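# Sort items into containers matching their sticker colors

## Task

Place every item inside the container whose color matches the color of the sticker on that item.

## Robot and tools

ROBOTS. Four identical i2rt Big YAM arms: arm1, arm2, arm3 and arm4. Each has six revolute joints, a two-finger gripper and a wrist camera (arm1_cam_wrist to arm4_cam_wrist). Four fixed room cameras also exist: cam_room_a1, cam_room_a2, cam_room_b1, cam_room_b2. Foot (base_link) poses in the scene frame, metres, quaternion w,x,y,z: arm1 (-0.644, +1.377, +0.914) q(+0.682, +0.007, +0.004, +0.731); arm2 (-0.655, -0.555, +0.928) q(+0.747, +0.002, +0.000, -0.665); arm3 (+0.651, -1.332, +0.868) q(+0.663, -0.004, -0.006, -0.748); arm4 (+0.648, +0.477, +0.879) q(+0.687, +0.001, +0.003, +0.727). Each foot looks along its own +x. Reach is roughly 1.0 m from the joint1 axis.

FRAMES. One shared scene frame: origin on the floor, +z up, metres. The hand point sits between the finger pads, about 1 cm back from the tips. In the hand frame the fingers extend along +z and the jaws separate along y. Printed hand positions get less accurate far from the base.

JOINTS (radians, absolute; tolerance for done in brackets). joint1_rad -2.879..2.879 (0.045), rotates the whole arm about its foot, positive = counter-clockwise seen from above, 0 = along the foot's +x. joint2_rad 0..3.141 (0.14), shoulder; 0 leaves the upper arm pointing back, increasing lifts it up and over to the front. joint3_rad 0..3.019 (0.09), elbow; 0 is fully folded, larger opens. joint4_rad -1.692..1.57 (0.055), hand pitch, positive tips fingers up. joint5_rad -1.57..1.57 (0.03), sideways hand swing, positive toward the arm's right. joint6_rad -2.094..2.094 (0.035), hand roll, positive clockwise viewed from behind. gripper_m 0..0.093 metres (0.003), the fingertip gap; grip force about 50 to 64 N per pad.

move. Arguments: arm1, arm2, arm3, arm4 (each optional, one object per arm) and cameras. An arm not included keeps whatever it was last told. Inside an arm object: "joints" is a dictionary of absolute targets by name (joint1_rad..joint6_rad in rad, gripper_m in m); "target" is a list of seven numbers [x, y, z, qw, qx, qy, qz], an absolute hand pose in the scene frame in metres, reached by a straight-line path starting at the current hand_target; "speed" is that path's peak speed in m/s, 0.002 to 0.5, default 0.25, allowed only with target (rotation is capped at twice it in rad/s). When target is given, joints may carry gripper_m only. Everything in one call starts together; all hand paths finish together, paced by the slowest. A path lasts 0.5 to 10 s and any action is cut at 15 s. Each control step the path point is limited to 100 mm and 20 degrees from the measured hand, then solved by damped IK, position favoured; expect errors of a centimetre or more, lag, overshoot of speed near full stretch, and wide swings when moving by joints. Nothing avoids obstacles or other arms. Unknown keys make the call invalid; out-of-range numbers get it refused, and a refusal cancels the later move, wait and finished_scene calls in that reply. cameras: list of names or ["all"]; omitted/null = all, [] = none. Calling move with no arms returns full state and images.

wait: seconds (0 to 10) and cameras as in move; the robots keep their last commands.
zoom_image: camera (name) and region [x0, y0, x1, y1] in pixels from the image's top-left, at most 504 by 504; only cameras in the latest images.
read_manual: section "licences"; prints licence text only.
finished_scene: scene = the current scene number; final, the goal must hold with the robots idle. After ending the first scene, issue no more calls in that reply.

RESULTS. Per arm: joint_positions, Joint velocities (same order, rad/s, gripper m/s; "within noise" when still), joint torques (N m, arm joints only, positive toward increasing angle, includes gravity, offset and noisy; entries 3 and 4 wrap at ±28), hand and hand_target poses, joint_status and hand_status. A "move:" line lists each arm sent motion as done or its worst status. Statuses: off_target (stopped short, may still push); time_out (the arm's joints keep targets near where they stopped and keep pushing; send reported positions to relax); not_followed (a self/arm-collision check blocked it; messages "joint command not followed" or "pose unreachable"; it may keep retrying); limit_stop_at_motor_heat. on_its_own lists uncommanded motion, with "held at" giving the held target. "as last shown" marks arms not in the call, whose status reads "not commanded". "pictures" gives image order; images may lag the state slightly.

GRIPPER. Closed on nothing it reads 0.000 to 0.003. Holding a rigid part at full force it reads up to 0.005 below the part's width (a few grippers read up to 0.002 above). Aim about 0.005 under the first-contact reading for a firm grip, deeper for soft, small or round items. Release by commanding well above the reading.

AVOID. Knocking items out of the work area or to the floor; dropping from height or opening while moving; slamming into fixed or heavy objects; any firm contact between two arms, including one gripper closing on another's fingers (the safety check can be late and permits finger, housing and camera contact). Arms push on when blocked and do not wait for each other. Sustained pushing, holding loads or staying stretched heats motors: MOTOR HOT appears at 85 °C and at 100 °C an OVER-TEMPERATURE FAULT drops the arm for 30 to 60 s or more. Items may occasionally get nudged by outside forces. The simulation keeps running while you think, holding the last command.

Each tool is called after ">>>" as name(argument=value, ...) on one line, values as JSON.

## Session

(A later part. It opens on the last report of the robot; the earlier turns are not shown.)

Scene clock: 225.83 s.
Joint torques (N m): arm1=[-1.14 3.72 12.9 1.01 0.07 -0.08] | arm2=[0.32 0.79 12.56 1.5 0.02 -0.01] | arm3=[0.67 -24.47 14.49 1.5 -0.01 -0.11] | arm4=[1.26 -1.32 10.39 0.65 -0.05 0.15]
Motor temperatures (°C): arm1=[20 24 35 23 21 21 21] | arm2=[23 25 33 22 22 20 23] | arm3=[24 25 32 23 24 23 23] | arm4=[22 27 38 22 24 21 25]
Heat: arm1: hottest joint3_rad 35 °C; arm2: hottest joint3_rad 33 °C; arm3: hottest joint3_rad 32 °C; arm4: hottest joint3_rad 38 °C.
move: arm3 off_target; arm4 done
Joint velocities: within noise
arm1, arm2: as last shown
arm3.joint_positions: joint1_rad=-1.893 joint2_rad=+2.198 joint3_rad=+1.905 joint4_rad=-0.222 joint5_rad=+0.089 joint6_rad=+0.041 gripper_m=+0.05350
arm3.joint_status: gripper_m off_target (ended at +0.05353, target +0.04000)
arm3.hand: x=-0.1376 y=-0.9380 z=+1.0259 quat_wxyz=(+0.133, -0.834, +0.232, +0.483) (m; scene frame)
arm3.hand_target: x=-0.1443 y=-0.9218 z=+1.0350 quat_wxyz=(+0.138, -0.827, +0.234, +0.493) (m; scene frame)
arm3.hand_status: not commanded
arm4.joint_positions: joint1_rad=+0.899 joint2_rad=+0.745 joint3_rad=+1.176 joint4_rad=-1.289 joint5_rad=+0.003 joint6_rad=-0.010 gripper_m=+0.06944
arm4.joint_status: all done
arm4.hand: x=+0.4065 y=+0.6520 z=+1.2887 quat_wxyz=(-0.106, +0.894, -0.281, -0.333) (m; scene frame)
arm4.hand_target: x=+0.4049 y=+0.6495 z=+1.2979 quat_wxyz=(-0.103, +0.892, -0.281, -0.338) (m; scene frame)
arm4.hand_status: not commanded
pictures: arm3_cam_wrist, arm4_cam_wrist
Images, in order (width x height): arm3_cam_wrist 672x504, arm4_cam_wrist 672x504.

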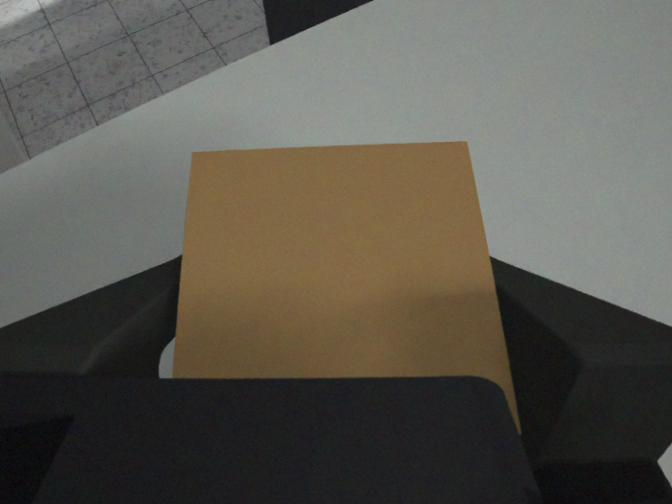

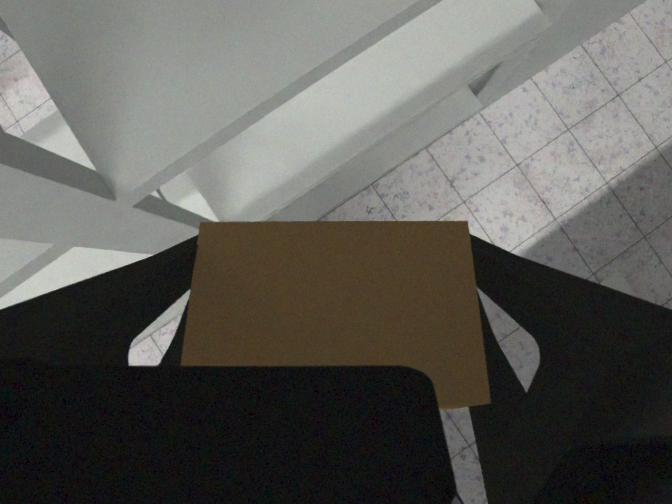

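>>> move(arm3={"target":[-0.08,-0.96,1.10,0.1383,-0.8266,0.2337,0.4927],"speed":0.15}, arm4={"joints":{"joint1_rad":-1.217}}, cameras=["arm3_cam_wrist"])

>>> move(arm3={"target":[0.30,-1.14,1.11,0.1272,-0.8527,0.2445,0.4438],"speed":0.3}, arm4={"target":[1.03,0.645,1.12,0.2549,-0.0449,0.9513,0.1677],"speed":0.3}, cameras=["arm3_cam_wrist","arm4_cam_wrist"])

>>> move(arm3={"joints":{"joint2_rad":0.75,"joint3_rad":1.2,"joint4_rad":-1.3,"joint5_rad":0,"joint6_rad":0}}, cameras=[])

Scene clock: 253.40 s.
Joint torques (N m): arm1=[-1.85 3.66 13.11 1.26 0.1 -0.03] | arm2=[0.32 0.85 12.56 1.51 0.03 -0.01] | arm3=[1.2 -24.23 9.59 1.51 0.14 -0.06] | arm4=[0.62 -2.02 10.36 0.64 0.04 0.15]
Motor temperatures (°C): arm1=[20 24 35 23 21 21 21] | arm2=[23 25 34 22 22 20 23] | arm3=[24 26 32 23 24 23 24] | arm4=[22 25 36 22 24 21 26]
Heat: arm1: hottest joint3_rad 35 °C; arm2: hottest joint3_rad 34 °C; arm3: hottest joint3_rad 32 °C; arm4: hottest joint3_rad 36 °C.
move: arm3 done; arm4 done
Joint velocities: within noise
arm1.joint_positions: joint1_rad=-0.007 joint2_rad=+0.593 joint3_rad=+1.167 joint4_rad=-1.492 joint5_rad=-0.012 joint6_rad=+0.002 gripper_m=+0.08797
arm1.joint_status: not commanded
arm1.hand: x=-0.6523 y=+1.5927 z=+1.3237 quat_wxyz=(-0.211, +0.689, -0.649, -0.244) (m; scene frame)
arm1.hand_target: x=-0.6533 y=+1.5926 z=+1.3366 quat_wxyz=(-0.218, +0.691, -0.643, -0.250) (m; scene frame)
arm1.hand_status: not commanded
arm2: as last shown
arm3.joint_positions: joint1_rad=-1.893 joint2_rad=+1.971 joint3_rad=+1.710 joint4_rad=-0.225 joint5_rad=+0.094 joint6_rad=+0.041 gripper_m=+0.05350
arm3.joint_status: not commanded
arm3.hand: x=-0.0827 y=-0.9622 z=+1.0999 quat_wxyz=(+0.137, -0.826, +0.232, +0.495) (m; scene frame)
arm3.hand_target: x=-0.0800 y=-0.9601 z=+1.1001 quat_wxyz=(+0.138, -0.827, +0.234, +0.493) (m; scene frame)
arm3.hand_status: done (0.003 m and 0.4 deg from the pose sent, 0.096 m and 1.5 deg at the start)
arm4.joint_positions: joint1_rad=-1.214 joint2_rad=+0.747 joint3_rad=+1.176 joint4_rad=-1.290 joint5_rad=+0.001 joint6_rad=-0.010 gripper_m=+0.06947
arm4.joint_status: all done
arm4.hand: x=+0.9239 y=+0.5981 z=+1.2860 quat_wxyz=(-0.338, +0.197, -0.918, -0.068) (m; scene frame)
arm4.hand_target: x=+0.9238 y=+0.5976 z=+1.2955 quat_wxyz=(-0.343, +0.191, -0.917, -0.071) (m; scene frame)
arm4.hand_status: not commanded
pictures: arm3_cam_wrist
Images, in order (width x height): arm3_cam_wrist 672x504.

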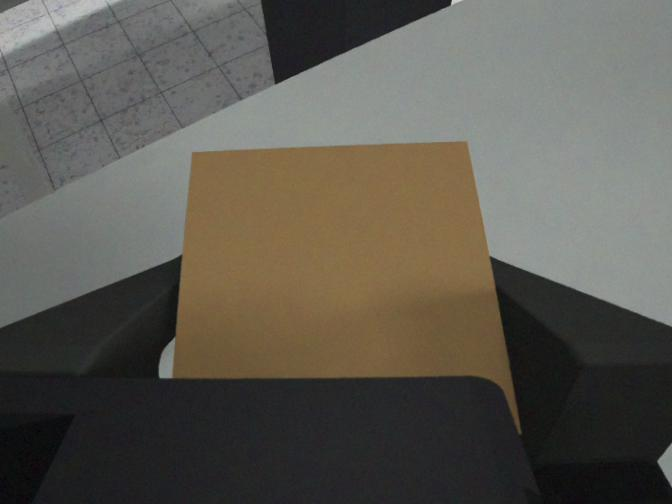

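Scene clock: 255.53 s.
Joint torques (N m): arm1=[-1.2 3.96 12.97 1.05 0.06 -0.04] | arm2=[0.32 0.79 12.59 1.5 0.02 -0.02] | arm3=[0.91 -3.96 9.83 1.46 0.09 0.02] | arm4=[0.44 -7.24 9.57 1.58 -0.11 0.18]
Motor temperatures (°C): arm1=[20 24 35 23 21 21 21] | arm2=[23 25 34 22 22 20 23] | arm3=[24 26 32 23 24 23 24] | arm4=[22 25 36 22 24 21 26]
Heat: arm1: hottest joint3_rad 35 °C; arm2: hottest joint3_rad 34 °C; arm3: hottest joint3_rad 32 °C; arm4: hottest joint3_rad 36 °C.
move: arm3 done; arm4 done
Joint velocities: within noise
arm1: as last shown
arm2.joint_positions: joint1_rad=+0.005 joint2_rad=+0.591 joint3_rad=+1.171 joint4_rad=-1.488 joint5_rad=+0.005 joint6_rad=+0.013 gripper_m=+0.07992
arm2.joint_status: not commanded
arm2.hand: x=-0.6308 y=-0.7726 z=+1.3394 quat_wxyz=(-0.243, -0.632, -0.704, +0.214) (m; scene frame)
arm2.hand_target: x=-0.6321 y=-0.7724 z=+1.3492 quat_wxyz=(-0.244, -0.631, -0.704, +0.219) (m; scene frame)
arm2.hand_status: not commanded
arm3.joint_positions: joint1_rad=-1.893 joint2_rad=+0.831 joint3_rad=+0.652 joint4_rad=-0.414 joint5_rad=+0.095 joint6_rad=+0.046 gripper_m=+0.05350
arm3.joint_status: not commanded
arm3.hand: x=+0.2986 y=-1.1426 z=+1.1141 quat_wxyz=(+0.128, -0.852, +0.238, +0.449) (m; scene frame)
arm3.hand_target: x=+0.3000 y=-1.1401 z=+1.1100 quat_wxyz=(+0.127, -0.853, +0.244, +0.444) (m; scene frame)
arm3.hand_status: done (0.005 m and 1.0 deg from the pose sent, 0.422 m and 6.8 deg at the start)
arm4.joint_positions: joint1_rad=-1.275 joint2_rad=+1.057 joint3_rad=+0.926 joint4_rad=-0.855 joint5_rad=-0.161 joint6_rad=+0.288 gripper_m=+0.06948
arm4.joint_status: not commanded
arm4.hand: x=+1.0236 y=+0.6451 z=+1.1156 quat_wxyz=(-0.246, +0.054, -0.954, -0.162) (m; scene frame)
arm4.hand_target: x=+1.0299 y=+0.6449 z=+1.1200 quat_wxyz=(-0.255, +0.045, -0.951, -0.168) (m; scene frame)
arm4.hand_status: done (0.008 m and 1.6 deg from the pose sent, 0.203 m and 23.3 deg at the start)
pictures: arm3_cam_wrist, arm4_cam_wrist
Images, in order (width x height): arm3_cam_wrist 672x504, arm4_cam_wrist 672x504.

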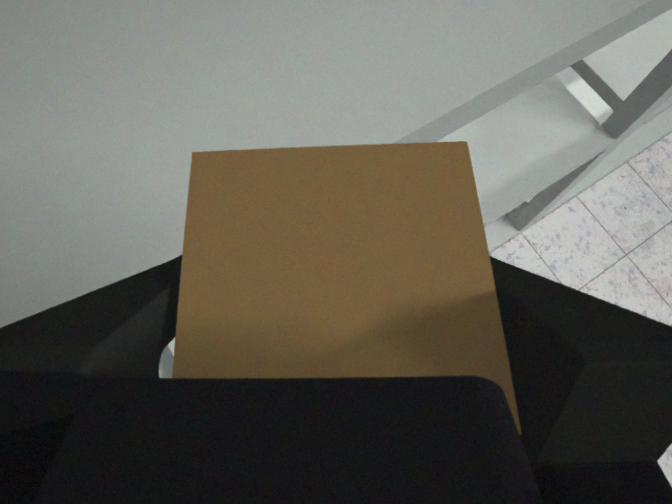

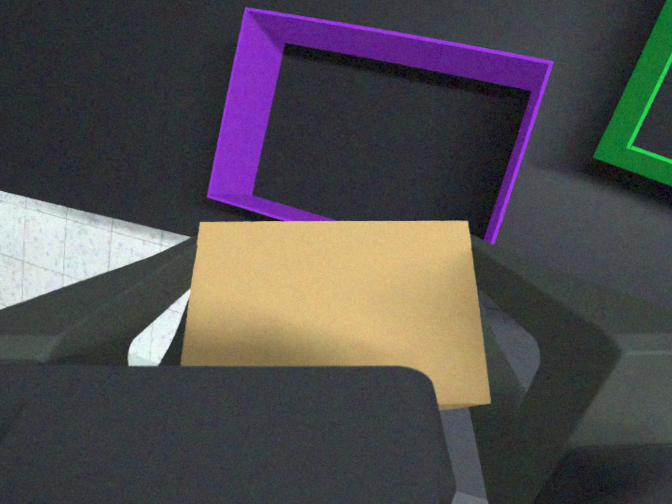

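Scene clock: 256.93 s.
Joint torques (N m): arm1=[-1.32 3.02 13 1.06 0.08 -0.03] | arm2=[0.32 0.73 12.55 1.51 0.02 -0.02] | arm3=[0.85 -1.73 13.2 1.06 -0.08 -0.13] | arm4=[0.26 -7.12 9.55 1.61 -0.13 0.14]
Motor temperatures (°C): arm1=[20 24 35 23 21 21 21] | arm2=[23 25 34 22 22 20 23] | arm3=[24 26 33 23 24 23 24] | arm4=[22 25 36 22 24 21 26]
Heat: arm1: hottest joint3_rad 35 °C; arm2: hottest joint3_rad 34 °C; arm3: hottest joint3_rad 33 °C; arm4: hottest joint3_rad 36 °C.
move: arm3 done
Joint velocities: within noise
arm1, arm2, arm4: as last shown
arm3.joint_positions: joint1_rad=-1.893 joint2_rad=+0.744 joint3_rad=+1.154 joint4_rad=-1.294 joint5_rad=+0.002 joint6_rad=+0.008 gripper_m=+0.05350
arm3.joint_status: all done
arm3.hand: x=+0.3827 y=-1.1983 z=+1.2625 quat_wxyz=(+0.067, -0.919, +0.213, +0.326) (m; scene frame)
arm3.hand_target: x=+0.3817 y=-1.1957 z=+1.2836 quat_wxyz=(+0.072, -0.913, +0.211, +0.342) (m; scene frame)
arm3.hand_status: not commanded
arm4.joint_positions: joint1_rad=-1.275 joint2_rad=+1.057 joint3_rad=+0.926 joint4_rad=-0.855 joint5_rad=-0.161 joint6_rad=+0.289 gripper_m=+0.06948
pictures: none
No camera images: "cameras" was empty.

>>> move(arm3={"joints":{"joint1_rad":1.063}}, arm4={"target":[1.05,0.66,1.08,0.2990,-0.0997,0.9485,0.0314],"speed":0.25}, cameras=["arm3_cam_wrist","arm4_cam_wrist"])

Scene clock: 272.33 s.
Joint torques (N m): arm1=[-1.26 4.19 13.05 1.16 0.09 -0.04] | arm2=[0.32 0.79 12.56 1.5 0.02 -0.02] | arm3=[1.9 -2.49 13.19 1.07 0.12 -0.12] | arm4=[0.73 -8.41 9.13 1.47 0.32 -0.07]
Motor temperatures (°C): arm1=[20 24 35 23 21 21 21] | arm2=[23 25 34 22 22 20 23] | arm3=[24 25 33 23 24 23 24] | arm4=[22 24 37 22 24 21 26]
Heat: arm1: hottest joint3_rad 35 °C; arm2: hottest joint3_rad 34 °C; arm3: hottest joint3_rad 33 °C; arm4: hottest joint3_rad 37 °C.
move: arm3 done; arm4 done
Joint velocities: within noise
arm1, arm2: as last shown
arm3.joint_positions: joint1_rad=+1.053 joint2_rad=+0.755 joint3_rad=+1.154 joint4_rad=-1.295 joint5_rad=-0.002 joint6_rad=+0.006 gripper_m=+0.05336
arm3.joint_status: all done
arm3.hand: x=+0.8909 y=-1.5047 z=+1.2644 quat_wxyz=(-0.318, -0.296, -0.894, +0.108) (m; scene frame)
arm3.hand_target: x=+0.8917 y=-1.5019 z=+1.2884 quat_wxyz=(-0.338, -0.287, -0.889, +0.115) (m; scene frame)
arm3.hand_status: not commanded
arm4.joint_positions: joint1_rad=-1.142 joint2_rad=+1.148 joint3_rad=+0.895 joint4_rad=-0.733 joint5_rad=+0.155 joint6_rad=+0.245 gripper_m=+0.06948
arm4.joint_status: not commanded
arm4.hand: x=+1.0454 y=+0.6564 z=+1.0797 quat_wxyz=(-0.293, +0.093, -0.951, -0.032) (m; scene frame)
arm4.hand_target: x=+1.0499 y=+0.6599 z=+1.0800 quat_wxyz=(-0.299, +0.100, -0.949, -0.031) (m; scene frame)
arm4.hand_status: done (0.006 m and 1.1 deg from the pose sent, 0.047 m and 17.0 deg at the start)
pictures: arm3_cam_wrist, arm4_cam_wrist
Images, in order (width x height): arm3_cam_wrist 672x504, arm4_cam_wrist 672x504.

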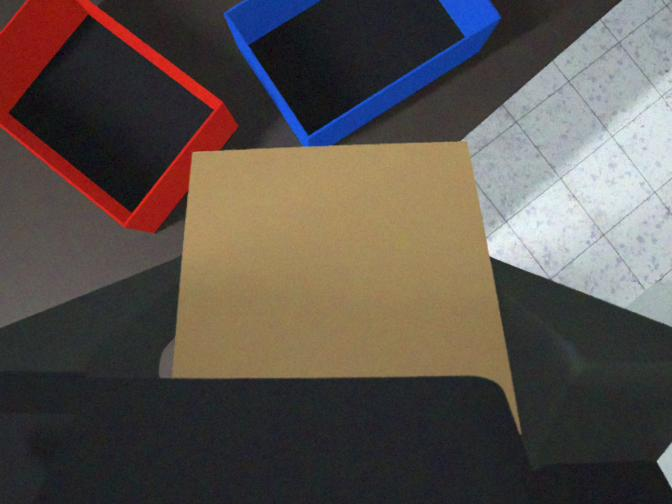

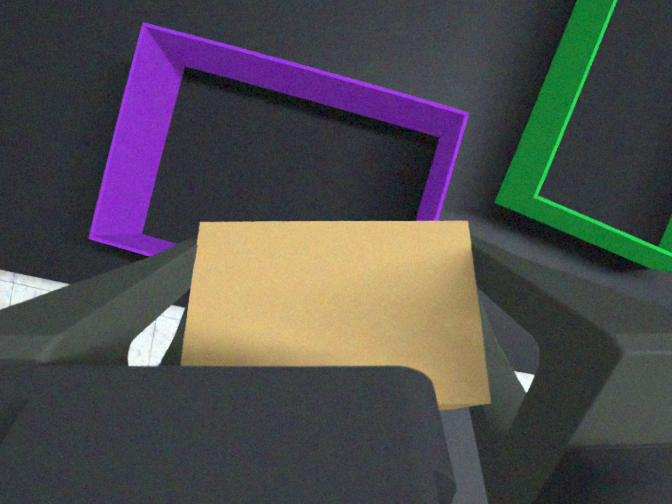

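>>> move(arm3={"target":[1.09,-1.675,1.06,0.3339,0.2033,0.9174,-0.0740],"speed":0.3}, arm4={"target":[1.12,0.697,0.90,0.2990,-0.0997,0.9485,0.0314],"speed":0.25}, cameras=["arm3_cam_wrist","arm4_cam_wrist","cam_room_a2"])

Scene clock: 284.30 s.
Joint torques (N m): arm1=[-0.91 3.25 12.81 1.22 0.08 -0.06] | arm2=[0.38 0.73 12.56 1.5 0.02 -0.01] | arm3=[0.32 -15.15 13.59 1.84 -0.22 -0.13] | arm4=[1.2 -14.04 7.53 1.55 0.32 -0.09]
Motor temperatures (°C): arm1=[20 24 35 23 21 21 21] | arm2=[23 24 34 22 22 20 23] | arm3=[24 25 33 23 24 23 24] | arm4=[22 24 36 22 24 21 26]
Heat: arm1: hottest joint3_rad 35 °C; arm2: hottest joint3_rad 34 °C; arm3: hottest joint3_rad 33 °C; arm4: hottest joint3_rad 36 °C.
move: arm3 off_target; arm4 off_target
Joint velocities: within noise
arm1, arm2: as last shown
arm3.joint_positions: joint1_rad=+0.980 joint2_rad=+1.472 joint3_rad=+1.042 joint4_rad=-0.560 joint5_rad=-0.188 joint6_rad=-0.210 gripper_m=+0.05336
arm3.joint_status: not commanded
arm3.hand: x=+1.0759 y=-1.6538 z=+1.0225 quat_wxyz=(-0.297, -0.209, -0.930, +0.053) (m; scene frame)
arm3.hand_target: x=+1.0879 y=-1.6734 z=+1.0607 quat_wxyz=(-0.334, -0.203, -0.917, +0.075) (m; scene frame)
arm3.hand_status: off_target (0.045 m and 5.1 deg from the pose sent, 0.332 m and 11.8 deg at the start)
arm4.joint_positions: joint1_rad=-1.142 joint2_rad=+1.639 joint3_rad=+0.821 joint4_rad=-0.184 joint5_rad=+0.155 joint6_rad=+0.245 gripper_m=+0.06948
arm4.joint_status: not commanded
arm4.hand: x=+1.1110 y=+0.6907 z=+0.8940 quat_wxyz=(-0.285, +0.093, -0.953, -0.029) (m; scene frame)
arm4.hand_target: x=+1.1197 y=+0.6968 z=+0.9001 quat_wxyz=(-0.299, +0.099, -0.949, -0.031) (m; scene frame)
arm4.hand_status: off_target (0.013 m and 1.8 deg from the pose sent, 0.199 m and 1.1 deg at the start)
pictures: arm3_cam_wrist, arm4_cam_wrist, cam_room_a2
Images, in order (width x height): arm3_cam_wrist 672x504, arm4_cam_wrist 672x504, cam_room_a2 672x504.

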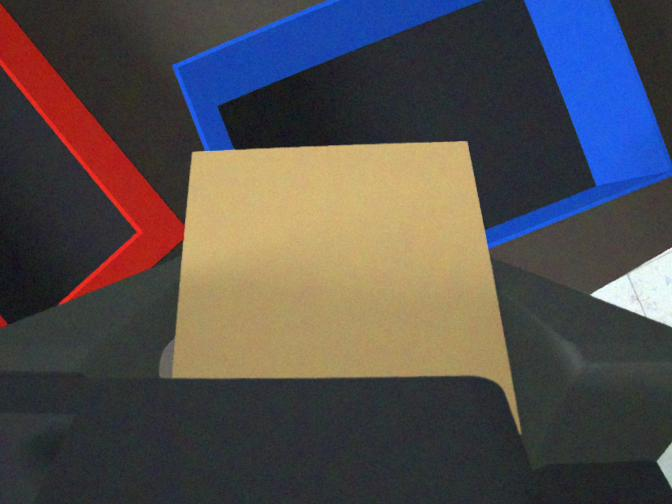

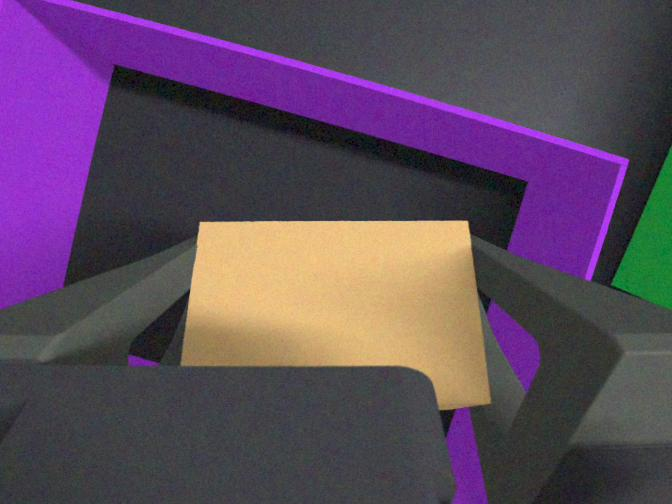

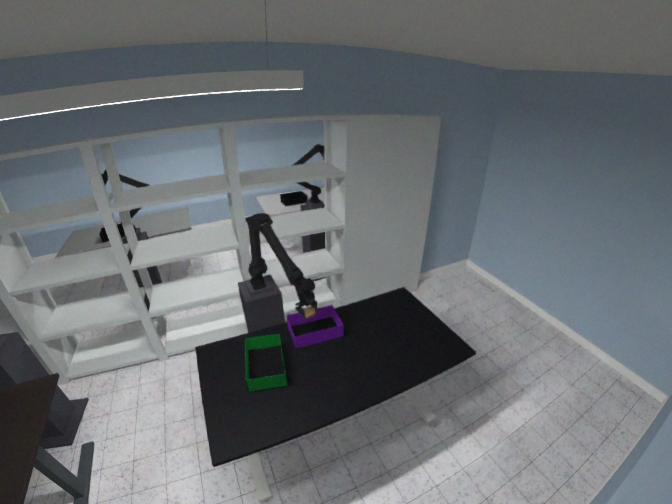

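>>> move(arm3={"target":[1.165,-1.753,0.92,0.3339,0.2033,0.9174,-0.0740],"speed":0.25}, arm4={"target":[1.137,0.715,0.81,0.2990,-0.0997,0.9485,0.0314],"speed":0.15}, cameras=["arm3_cam_wrist","arm4_cam_wrist"])

Scene clock: 293.70 s.
Joint torques (N m): arm1=[-0.56 3.49 12.85 1.06 0.09 -0.04] | arm2=[0.21 0.85 12.56 1.52 0.02 -0.02] | arm3=[0.15 -19.43 11.9 1.87 -0.21 -0.13] | arm4=[0.73 -15.38 7.2 1.51 0.33 0.06]
Motor temperatures (°C): arm1=[20 24 36 23 21 21 21] | arm2=[23 24 34 22 22 20 23] | arm3=[24 25 33 23 24 23 24] | arm4=[22 24 35 22 24 21 26]
Heat: arm1: hottest joint3_rad 36 °C; arm2: hottest joint3_rad 34 °C; arm3: hottest joint3_rad 33 °C; arm4: hottest joint3_rad 35 °C.
move: arm3 off_target; arm4 off_target
Joint velocities: within noise
arm1, arm2: as last shown
arm3.joint_positions: joint1_rad=+0.967 joint2_rad=+1.893 joint3_rad=+1.198 joint4_rad=-0.278 joint5_rad=-0.196 joint6_rad=-0.221 gripper_m=+0.05336
arm3.joint_status: not commanded
arm3.hand: x=+1.1502 y=-1.7283 z=+0.8948 quat_wxyz=(-0.305, -0.207, -0.928, +0.056) (m; scene frame)
arm3.hand_target: x=+1.1633 y=-1.7517 z=+0.9209 quat_wxyz=(-0.334, -0.203, -0.918, +0.074) (m; scene frame)
arm3.hand_status: off_target (0.038 m and 4.0 deg from the pose sent, 0.168 m and 5.1 deg at the start)
arm4.joint_positions: joint1_rad=-1.127 joint2_rad=+1.891 joint3_rad=+0.835 joint4_rad=+0.041 joint5_rad=+0.165 joint6_rad=+0.245 gripper_m=+0.06948
arm4.joint_status: not commanded
arm4.hand: x=+1.1206 y=+0.7027 z=+0.8036 quat_wxyz=(-0.281, +0.100, -0.954, -0.025) (m; scene frame)
arm4.hand_target: x=+1.1363 y=+0.7147 z=+0.8106 quat_wxyz=(-0.299, +0.100, -0.949, -0.031) (m; scene frame)
arm4.hand_status: off_target (0.022 m and 2.3 deg from the pose sent, 0.091 m and 1.8 deg at the start)
pictures: arm3_cam_wrist, arm4_cam_wrist
Images, in order (width x height): arm3_cam_wrist 672x504, arm4_cam_wrist 672x504.

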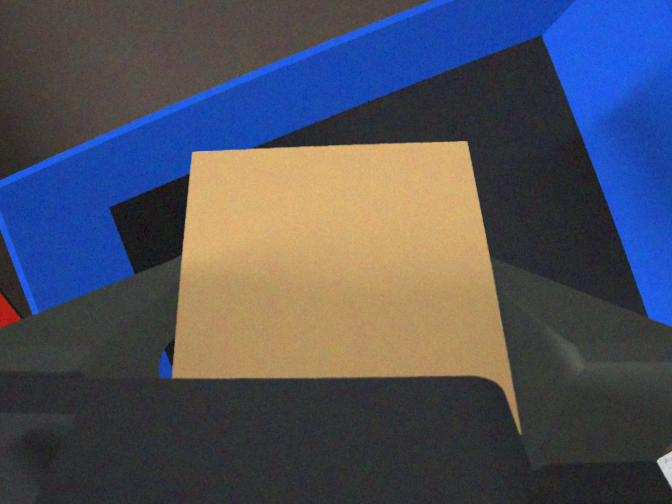

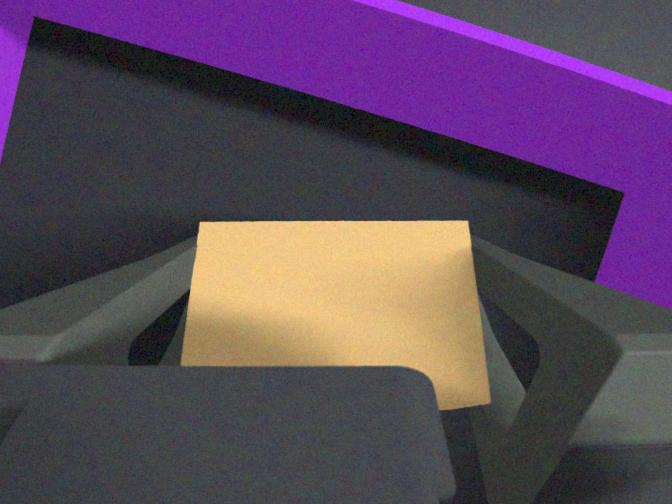

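>>> move(arm3={"target":[1.170,-1.753,0.83,0.3339,0.2033,0.9174,-0.0740],"speed":0.2}, arm4={"target":[1.150,0.722,0.775,0.3564,-0.0976,0.9285,0.0375],"speed":0.1}, cameras=["arm3_cam_wrist","arm4_cam_wrist"])

Scene clock: 305.90 s.
Joint torques (N m): arm1=[-0.79 4.25 13.05 1.03 0.11 -0.07] | arm2=[0.26 0.79 12.55 1.52 0.03 -0.02] | arm3=[0.62 -20.66 8.7 1.95 -0.06 -0.08] | arm4=[1.14 -15.91 5.41 1.57 0.36 -0.05]
Motor temperatures (°C): arm1=[20 24 36 23 21 21 21] | arm2=[23 24 34 22 22 20 23] | arm3=[24 26 33 23 24 23 25] | arm4=[22 24 34 22 24 21 26]
Heat: arm1: hottest joint3_rad 36 °C; arm2: hottest joint3_rad 34 °C; arm3: hottest joint3_rad 33 °C; arm4: hottest joint3_rad 34 °C.
move: arm3 off_target; arm4 off_target
Joint velocities: within noise
arm1, arm2: as last shown
arm3.joint_positions: joint1_rad=+0.967 joint2_rad=+2.061 joint3_rad=+1.198 joint4_rad=-0.082 joint5_rad=-0.196 joint6_rad=-0.222 gripper_m=+0.05336
arm3.joint_status: not commanded
arm3.hand: x=+1.1611 y=-1.7390 z=+0.8178 quat_wxyz=(-0.317, -0.204, -0.924, +0.063) (m; scene frame)
arm3.hand_target: x=+1.1695 y=-1.7525 z=+0.8304 quat_wxyz=(-0.334, -0.203, -0.917, +0.074) (m; scene frame)
arm3.hand_status: off_target (0.021 m and 2.5 deg from the pose sent, 0.072 m and 4.0 deg at the start)
arm4.joint_positions: joint1_rad=-1.117 joint2_rad=+2.022 joint3_rad=+0.835 joint4_rad=+0.308 joint5_rad=+0.200 joint6_rad=+0.245 gripper_m=+0.06948
arm4.joint_status: not commanded
arm4.hand: x=+1.1420 y=+0.7136 z=+0.7750 quat_wxyz=(-0.346, +0.091, -0.933, -0.036) (m; scene frame)
arm4.hand_target: x=+1.1497 y=+0.7219 z=+0.7752 quat_wxyz=(-0.356, +0.098, -0.929, -0.037) (m; scene frame)
arm4.hand_status: off_target (0.012 m and 1.6 deg from the pose sent, 0.045 m and 9.3 deg at the start)
pictures: arm3_cam_wrist, arm4_cam_wrist
Images, in order (width x height): arm3_cam_wrist 672x504, arm4_cam_wrist 672x504.

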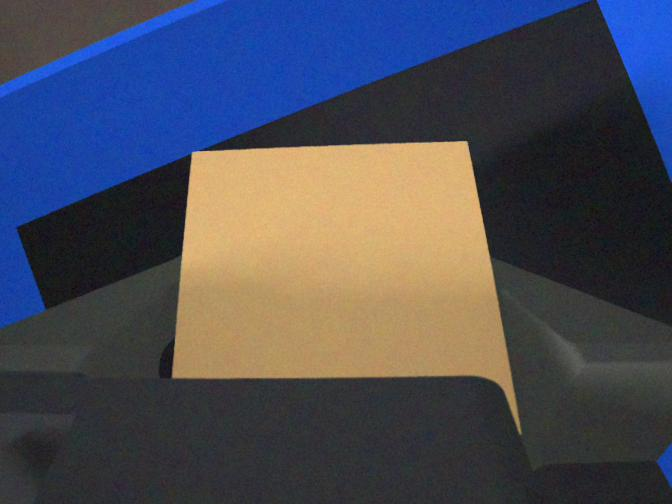

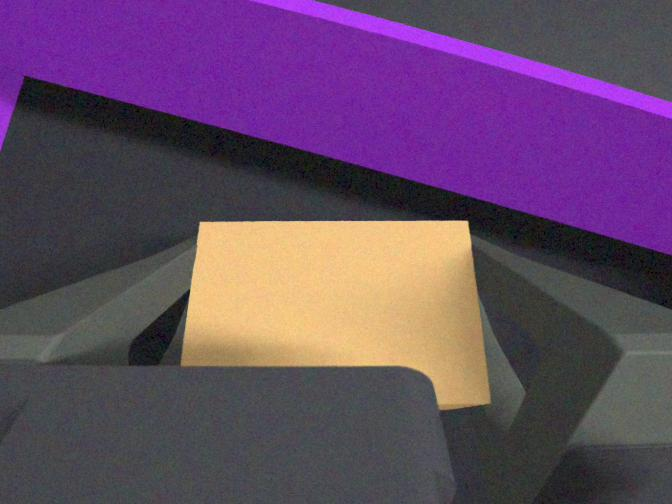

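>>> move(arm3={"target":[1.170,-1.751,0.785,0.3339,0.2033,0.9174,-0.0740],"speed":0.1}, arm4={"target":[1.141,0.725,0.754,0.3564,-0.0976,0.9285,0.0375],"speed":0.08}, cameras=["arm3_cam_wrist","arm4_cam_wrist"])

Scene clock: 310.90 s.
Joint torques (N m): arm1=[-0.91 4.48 13.07 1.17 0.05 -0.02] | arm2=[0.32 0.67 12.57 1.5 0.02 -0.01] | arm3=[0.85 -20.66 7.84 1.98 -0.04 -0.05] | arm4=[0.97 -16.03 4.51 1.76 0.35 0.05]
Motor temperatures (°C): arm1=[20 23 36 23 21 21 21] | arm2=[23 24 34 22 22 20 23] | arm3=[24 26 33 23 24 23 25] | arm4=[22 24 34 22 24 21 27]
Heat: arm1: hottest joint3_rad 36 °C; arm2: hottest joint3_rad 34 °C; arm3: hottest joint3_rad 33 °C; arm4: hottest joint3_rad 34 °C.
move: arm3 off_target; arm4 done
Joint velocities: within noise
arm1, arm2: as last shown
arm3.joint_positions: joint1_rad=+0.967 joint2_rad=+2.149 joint3_rad=+1.198 joint4_rad=+0.011 joint5_rad=-0.195 joint6_rad=-0.222 gripper_m=+0.05336
arm3.joint_status: not commanded
arm3.hand: x=+1.1613 y=-1.7399 z=+0.7757 quat_wxyz=(-0.319, -0.204, -0.923, +0.064) (m; scene frame)
arm3.hand_target: x=+1.1697 y=-1.7506 z=+0.7853 quat_wxyz=(-0.334, -0.203, -0.918, +0.074) (m; scene frame)
arm3.hand_status: off_target (0.017 m and 2.1 deg from the pose sent, 0.036 m and 2.5 deg at the start)
arm4.joint_positions: joint1_rad=-1.100 joint2_rad=+2.074 joint3_rad=+0.835 joint4_rad=+0.367 joint5_rad=+0.210 joint6_rad=+0.245 gripper_m=+0.06948
arm4.joint_status: not commanded
arm4.hand: x=+1.1373 y=+0.7197 z=+0.7573 quat_wxyz=(-0.350, +0.096, -0.931, -0.036) (m; scene frame)
arm4.hand_target: x=+1.1409 y=+0.7249 z=+0.7542 quat_wxyz=(-0.356, +0.098, -0.928, -0.038) (m; scene frame)
arm4.hand_status: done (0.007 m and 0.8 deg from the pose sent, 0.024 m and 1.6 deg at the start)
pictures: arm3_cam_wrist, arm4_cam_wrist
Images, in order (width x height): arm3_cam_wrist 672x504, arm4_cam_wrist 672x504.

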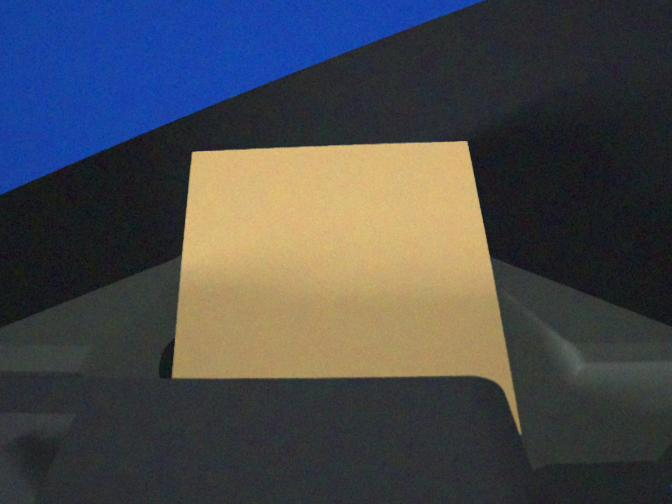

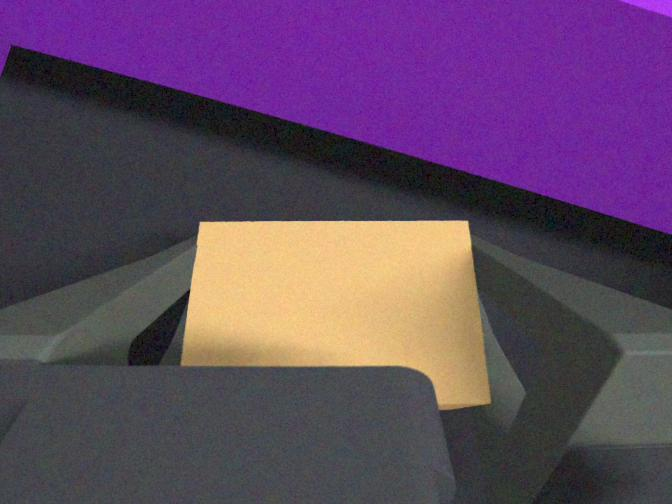

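>>> move(arm3={"target":[1.168,-1.751,0.765,0.3339,0.2033,0.9174,-0.0740],"speed":0.08}, arm4={"target":[1.140,0.725,0.740,0.3564,-0.0976,0.9285,0.0375],"speed":0.08}, cameras=["arm3_cam_wrist","arm4_cam_wrist"])

Scene clock: 315.20 s.
Joint torques (N m): arm1=[-1.67 3.19 12.83 0.92 0.05 -0.05] | arm2=[0.44 0.79 12.57 1.52 0.02 -0.02] | arm3=[0.91 -20.01 7.56 2.03 -0.08 -0.06] | arm4=[1.32 -14.92 4.7 1.52 0.33 0.07]
Motor temperatures (°C): arm1=[20 23 36 23 21 21 21] | arm2=[23 24 34 22 22 20 23] | arm3=[24 26 32 23 24 23 25] | arm4=[22 24 33 22 24 21 27]
Heat: arm1: hottest joint3_rad 36 °C; arm2: hottest joint3_rad 34 °C; arm3: hottest joint3_rad 32 °C; arm4: hottest joint3_rad 33 °C.
move: arm3 off_target; arm4 off_target
Joint velocities: within noise
arm1.joint_positions: joint1_rad=-0.007 joint2_rad=+0.593 joint3_rad=+1.167 joint4_rad=-1.492 joint5_rad=-0.012 joint6_rad=+0.002 gripper_m=+0.08797
arm1.joint_status: not commanded
arm1.hand: x=-0.6523 y=+1.5927 z=+1.3237 quat_wxyz=(-0.211, +0.689, -0.649, -0.244) (m; scene frame)
arm1.hand_target: x=-0.6533 y=+1.5926 z=+1.3366 quat_wxyz=(-0.218, +0.691, -0.643, -0.250) (m; scene frame)
arm1.hand_status: not commanded
arm2: as last shown
arm3.joint_positions: joint1_rad=+0.967 joint2_rad=+2.181 joint3_rad=+1.198 joint4_rad=+0.052 joint5_rad=-0.195 joint6_rad=-0.222 gripper_m=+0.05336
arm3.joint_status: not commanded
arm3.hand: x=+1.1616 y=-1.7404 z=+0.7614 quat_wxyz=(-0.323, -0.203, -0.922, +0.066) (m; scene frame)
arm3.hand_target: x=+1.1677 y=-1.7507 z=+0.7652 quat_wxyz=(-0.334, -0.203, -0.917, +0.074) (m; scene frame)
arm3.hand_status: off_target (0.013 m and 1.7 deg from the pose sent, 0.017 m and 2.1 deg at the start)
arm4.joint_positions: joint1_rad=-1.100 joint2_rad=+2.102 joint3_rad=+0.835 joint4_rad=+0.403 joint5_rad=+0.212 joint6_rad=+0.245 gripper_m=+0.06948
arm4.joint_status: not commanded
arm4.hand: x=+1.1372 y=+0.7194 z=+0.7488 quat_wxyz=(-0.354, +0.095, -0.930, -0.037) (m; scene frame)
arm4.hand_target: x=+1.1396 y=+0.7247 z=+0.7401 quat_wxyz=(-0.356, +0.097, -0.929, -0.037) (m; scene frame)
arm4.hand_status: off_target (0.011 m and 0.4 deg from the pose sent, 0.018 m and 0.8 deg at the start)
pictures: arm3_cam_wrist, arm4_cam_wrist
Images, in order (width x height): arm3_cam_wrist 672x504, arm4_cam_wrist 672x504.

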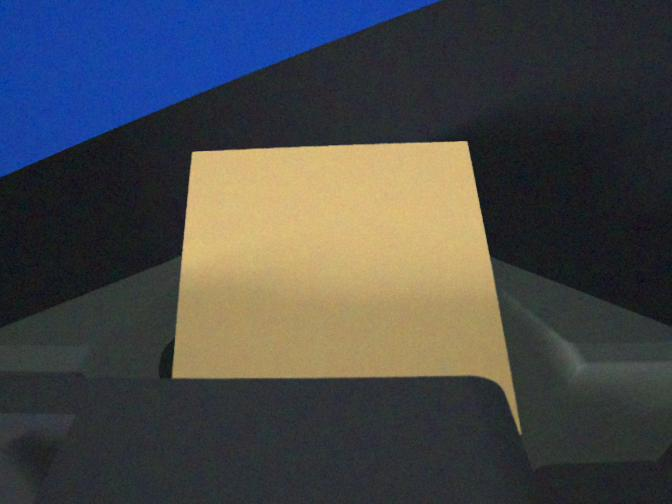

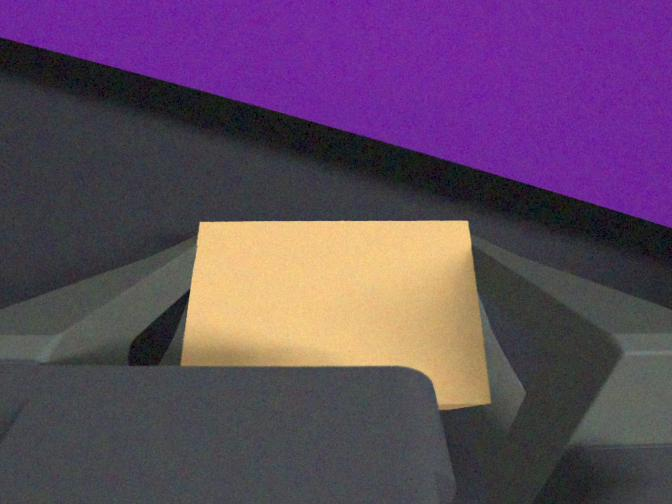

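Both are still descending freely; lowering further until contact.

>>> move(arm3={"target":[1.168,-1.751,0.745,0.3339,0.2033,0.9174,-0.0740],"speed":0.06}, arm4={"target":[1.140,0.725,0.728,0.3564,-0.0976,0.9285,0.0375],"speed":0.06}, cameras=[])

>>> move(arm3={"target":[1.168,-1.751,0.735,0.3339,0.2033,0.9174,-0.0740],"speed":0.06}, arm4={"target":[1.140,0.725,0.720,0.3564,-0.0976,0.9285,0.0375],"speed":0.06}, cameras=["arm3_cam_wrist","arm4_cam_wrist"])

Scene clock: 320.70 s.
Joint torques (N m): arm1=[-1.14 4.42 13.01 1.09 0.11 -0.03] | arm2=[0.38 0.79 12.59 1.51 0.03 -0.01] | arm3=[0.67 -18.78 7.91 1.81 -0.07 -0.05] | arm4=[0.91 -13.51 4.98 1.35 0.27 0.06]
Motor temperatures (°C): arm1=[20 23 36 23 21 21 21] | arm2=[23 24 34 22 22 20 23] | arm3=[24 26 32 23 24 23 25] | arm4=[22 24 33 22 24 21 27]
Heat: arm1: hottest joint3_rad 36 °C; arm2: hottest joint3_rad 34 °C; arm3: hottest joint3_rad 32 °C; arm4: hottest joint3_rad 33 °C.
move: arm3 off_target; arm4 off_target
Joint velocities: within noise
arm1: as last shown
arm2.joint_positions: joint1_rad=+0.005 joint2_rad=+0.591 joint3_rad=+1.171 joint4_rad=-1.488 joint5_rad=+0.005 joint6_rad=+0.013 gripper_m=+0.07992
arm2.joint_status: not commanded
arm2.hand: x=-0.6308 y=-0.7726 z=+1.3394 quat_wxyz=(-0.243, -0.632, -0.704, +0.214) (m; scene frame)
arm2.hand_target: x=-0.6321 y=-0.7724 z=+1.3492 quat_wxyz=(-0.244, -0.631, -0.704, +0.219) (m; scene frame)
arm2.hand_status: not commanded
arm3.joint_positions: joint1_rad=+0.967 joint2_rad=+2.209 joint3_rad=+1.199 joint4_rad=+0.093 joint5_rad=-0.195 joint6_rad=-0.222 gripper_m=+0.05336
arm3.joint_status: not commanded
arm3.hand: x=+1.1628 y=-1.7416 z=+0.7499 quat_wxyz=(-0.328, -0.202, -0.920, +0.070) (m; scene frame)
arm3.hand_target: x=+1.1677 y=-1.7506 z=+0.7452 quat_wxyz=(-0.334, -0.203, -0.917, +0.074) (m; scene frame)
arm3.hand_status: off_target (0.012 m and 0.9 deg from the pose sent, 0.021 m and 1.6 deg at the start)
arm4.joint_positions: joint1_rad=-1.100 joint2_rad=+2.114 joint3_rad=+0.835 joint4_rad=+0.439 joint5_rad=+0.214 joint6_rad=+0.245 gripper_m=+0.06948
arm4.joint_status: not commanded
arm4.hand: x=+1.1403 y=+0.7208 z=+0.7482 quat_wxyz=(-0.365, +0.093, -0.926, -0.040) (m; scene frame)
arm4.hand_target: x=+1.1390 y=+0.7243 z=+0.7286 quat_wxyz=(-0.356, +0.097, -0.929, -0.037) (m; scene frame)
arm4.hand_status: off_target (0.021 m and 1.2 deg from the pose sent, 0.022 m and 0.4 deg at the start)
pictures: none
No camera images: "cameras" was empty.

Scene clock: 321.67 s.
Joint torques (N m): arm1=[-1.67 3.49 12.93 0.99 0.07 0.02] | arm2=[0.38 0.73 12.56 1.5 0.03 -0.02] | arm3=[0.79 -17.32 8.12 1.65 -0.06 -0.05] | arm4=[0.97 -12.57 4.72 1.21 0.15 0.04]
Motor temperatures (°C): arm1=[20 23 36 23 21 21 21] | arm2=[23 24 34 22 22 20 23] | arm3=[24 26 32 23 24 23 25] | arm4=[22 24 33 22 24 21 27]
Heat: arm1: hottest joint3_rad 36 °C; arm2: hottest joint3_rad 34 °C; arm3: hottest joint3_rad 32 °C; arm4: hottest joint3_rad 33 °C.
move: arm3 off_target; arm4 off_target
Joint velocities: within noise
arm1, arm2: as last shown
arm3.joint_positions: joint1_rad=+0.967 joint2_rad=+2.217 joint3_rad=+1.199 joint4_rad=+0.117 joint5_rad=-0.195 joint6_rad=-0.222 gripper_m=+0.05336
arm3.joint_status: not commanded
arm3.hand: x=+1.1648 y=-1.7434 z=+0.7488 quat_wxyz=(-0.335, -0.200, -0.918, +0.073) (m; scene frame)
arm3.hand_target: x=+1.1674 y=-1.7503 z=+0.7352 quat_wxyz=(-0.334, -0.203, -0.917, +0.074) (m; scene frame)
arm3.hand_status: off_target (0.016 m and 0.4 deg from the pose sent, 0.018 m and 0.9 deg at the start)
arm4.joint_positions: joint1_rad=-1.099 joint2_rad=+2.124 joint3_rad=+0.842 joint4_rad=+0.461 joint5_rad=+0.217 joint6_rad=+0.245 gripper_m=+0.06948
arm4.joint_status: not commanded
arm4.hand: x=+1.1446 y=+0.7232 z=+0.7481 quat_wxyz=(-0.373, +0.092, -0.922, -0.043) (m; scene frame)
arm4.hand_target: x=+1.1386 y=+0.7242 z=+0.7213 quat_wxyz=(-0.356, +0.098, -0.928, -0.038) (m; scene frame)
arm4.hand_status: off_target (0.029 m and 2.2 deg from the pose sent, 0.029 m and 1.2 deg at the start)
pictures: arm3_cam_wrist, arm4_cam_wrist
Images, in order (width x height): arm3_cam_wrist 672x504, arm4_cam_wrist 672x504.

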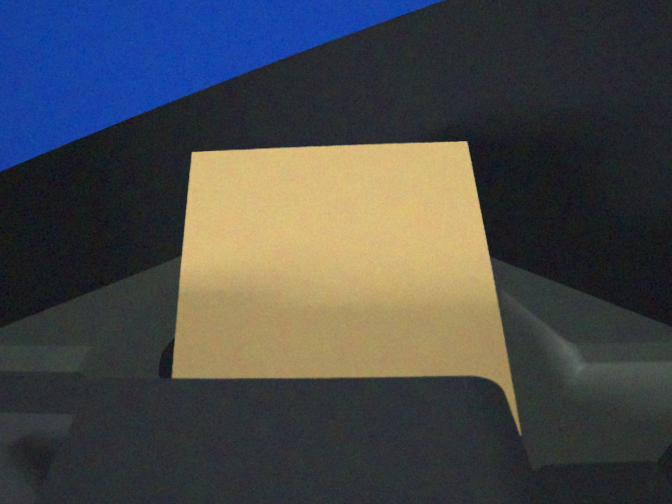

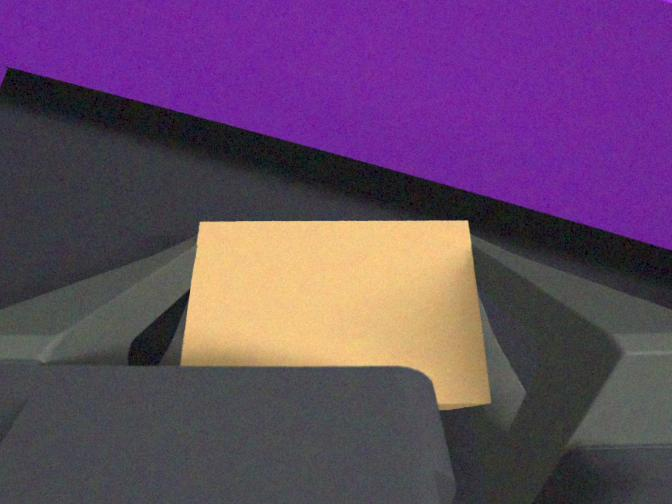

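>>> move(arm3={"target":[1.166,-1.746,0.745,0.335,0.2,0.918,-0.0739],"speed":0.1}, arm4={"target":[1.144,0.724,0.745,0.372,0.093,0.9226,0.043],"speed":0.1}, cameras=[])

>>> move(arm3={"joints":{"gripper_m":0.072}}, arm4={"joints":{"gripper_m":0.087}}, cameras=["arm3_cam_wrist","arm4_cam_wrist"])

Scene clock: 329.97 s.
Joint torques (N m): arm1=[-0.97 3.31 12.86 1.13 0.06 -0.07] | arm2=[0.32 0.85 12.56 1.5 0.03 -0.01] | arm3=[1.08 -20.13 6.58 1.36 -0.12 -0.07] | arm4=[1.14 -17.67 3.77 0.23 0.14 0.25]
Motor temperatures (°C): arm1=[20 23 36 23 21 21 21] | arm2=[23 24 34 22 22 20 23] | arm3=[24 26 31 23 24 23 25] | arm4=[22 24 32 22 24 21 27]
Heat: arm1: hottest joint3_rad 36 °C; arm2: hottest joint3_rad 34 °C; arm3: hottest joint3_rad 31 °C; arm4: hottest joint3_rad 32 °C.
move: arm3 done; arm4 done
Joint velocities: within noise
arm1, arm2: as last shown
arm3.joint_positions: joint1_rad=+0.967 joint2_rad=+2.217 joint3_rad=+1.199 joint4_rad=+0.117 joint5_rad=-0.195 joint6_rad=-0.222 gripper_m=+0.05336
arm3.joint_status: not commanded
arm3.hand: x=+1.1648 y=-1.7434 z=+0.7488 quat_wxyz=(-0.335, -0.200, -0.918, +0.073) (m; scene frame)
arm3.hand_target: x=+1.1659 y=-1.7458 z=+0.7449 quat_wxyz=(-0.335, -0.200, -0.918, +0.074) (m; scene frame)
arm3.hand_status: done (0.005 m and 0.1 deg from the pose sent, 0.005 m and 0.1 deg at the start)
arm4.joint_positions: joint1_rad=-1.058 joint2_rad=+2.128 joint3_rad=+0.877 joint4_rad=+0.399 joint5_rad=+0.385 joint6_rad=+0.617 gripper_m=+0.06948
arm4.joint_status: not commanded
arm4.hand: x=+1.1497 y=+0.7203 z=+0.7519 quat_wxyz=(-0.384, -0.089, -0.918, -0.042) (m; scene frame)
arm4.hand_target: x=+1.1440 y=+0.7238 z=+0.7451 quat_wxyz=(-0.372, -0.093, -0.922, -0.043) (m; scene frame)
arm4.hand_status: done (0.010 m and 1.6 deg from the pose sent, 0.003 m and 21.2 deg at the start)
pictures: none
No camera images: "cameras" was empty.

Scene clock: 330.50 s.
Joint torques (N m): arm1=[-1.44 3.6 13.03 1.16 0.09 -0.05] | arm2=[0.32 0.73 12.56 1.51 0.02 -0.01] | arm3=[0.91 -20.25 6.49 1.37 -0.11 -0.07] | arm4=[1.08 -17.67 3.88 0.65 0.24 0.17]
Motor temperatures (°C): arm1=[20 23 36 23 21 21 21] | arm2=[23 24 34 22 22 20 23] | arm3=[24 26 31 23 24 23 25] | arm4=[22 24 32 22 24 21 27]
Heat: arm1: hottest joint3_rad 36 °C; arm2: hottest joint3_rad 34 °C; arm3: hottest joint3_rad 31 °C; arm4: hottest joint3_rad 32 °C.
move: arm3 done; arm4 done
Joint velocities: within noise
arm1, arm2: as last shown
arm3.joint_positions: joint1_rad=+0.967 joint2_rad=+2.217 joint3_rad=+1.199 joint4_rad=+0.117 joint5_rad=-0.195 joint6_rad=-0.222 gripper_m=+0.07196
arm3.joint_status: all done
arm3.hand: x=+1.1648 y=-1.7434 z=+0.7488 quat_wxyz=(-0.335, -0.200, -0.918, +0.073) (m; scene frame)
arm3.hand_target: x=+1.1659 y=-1.7458 z=+0.7449 quat_wxyz=(-0.335, -0.200, -0.918, +0.074) (m; scene frame)
arm3.hand_status: not commanded
arm4.joint_positions: joint1_rad=-1.055 joint2_rad=+2.128 joint3_rad=+0.877 joint4_rad=+0.386 joint5_rad=+0.384 joint6_rad=+0.629 gripper_m=+0.08691
arm4.joint_status: all done
arm4.hand: x=+1.1471 y=+0.7206 z=+0.7498 quat_wxyz=(-0.379, -0.091, -0.920, -0.042) (m; scene frame)
arm4.hand_target: x=+1.1439 y=+0.7239 z=+0.7451 quat_wxyz=(-0.372, -0.093, -0.922, -0.043) (m; scene frame)
arm4.hand_status: not commanded
pictures: arm3_cam_wrist, arm4_cam_wrist
Images, in order (width x height): arm3_cam_wrist 672x504, arm4_cam_wrist 672x504.

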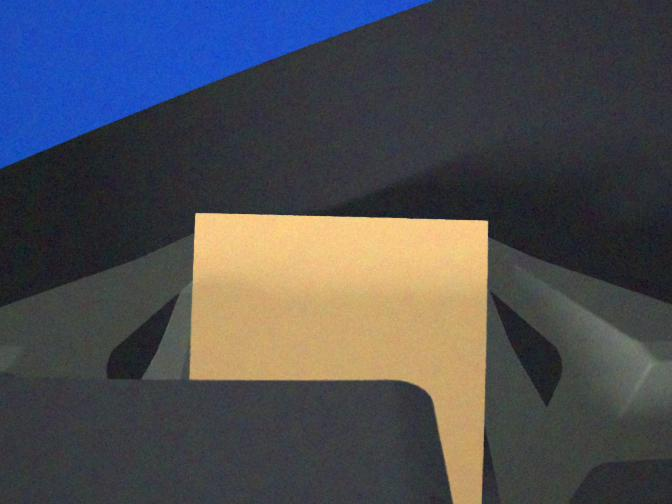

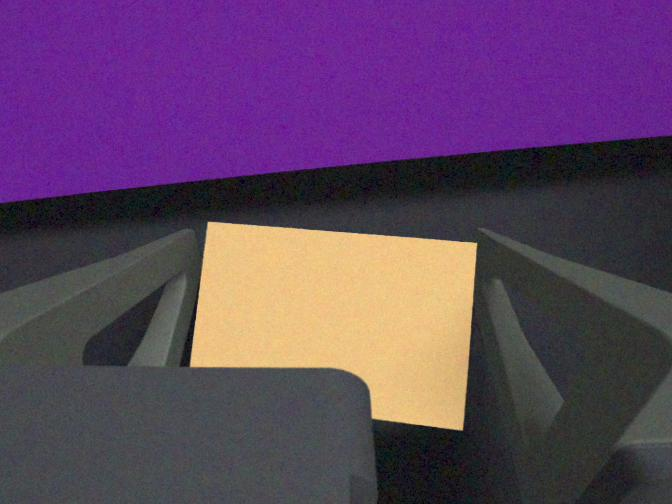

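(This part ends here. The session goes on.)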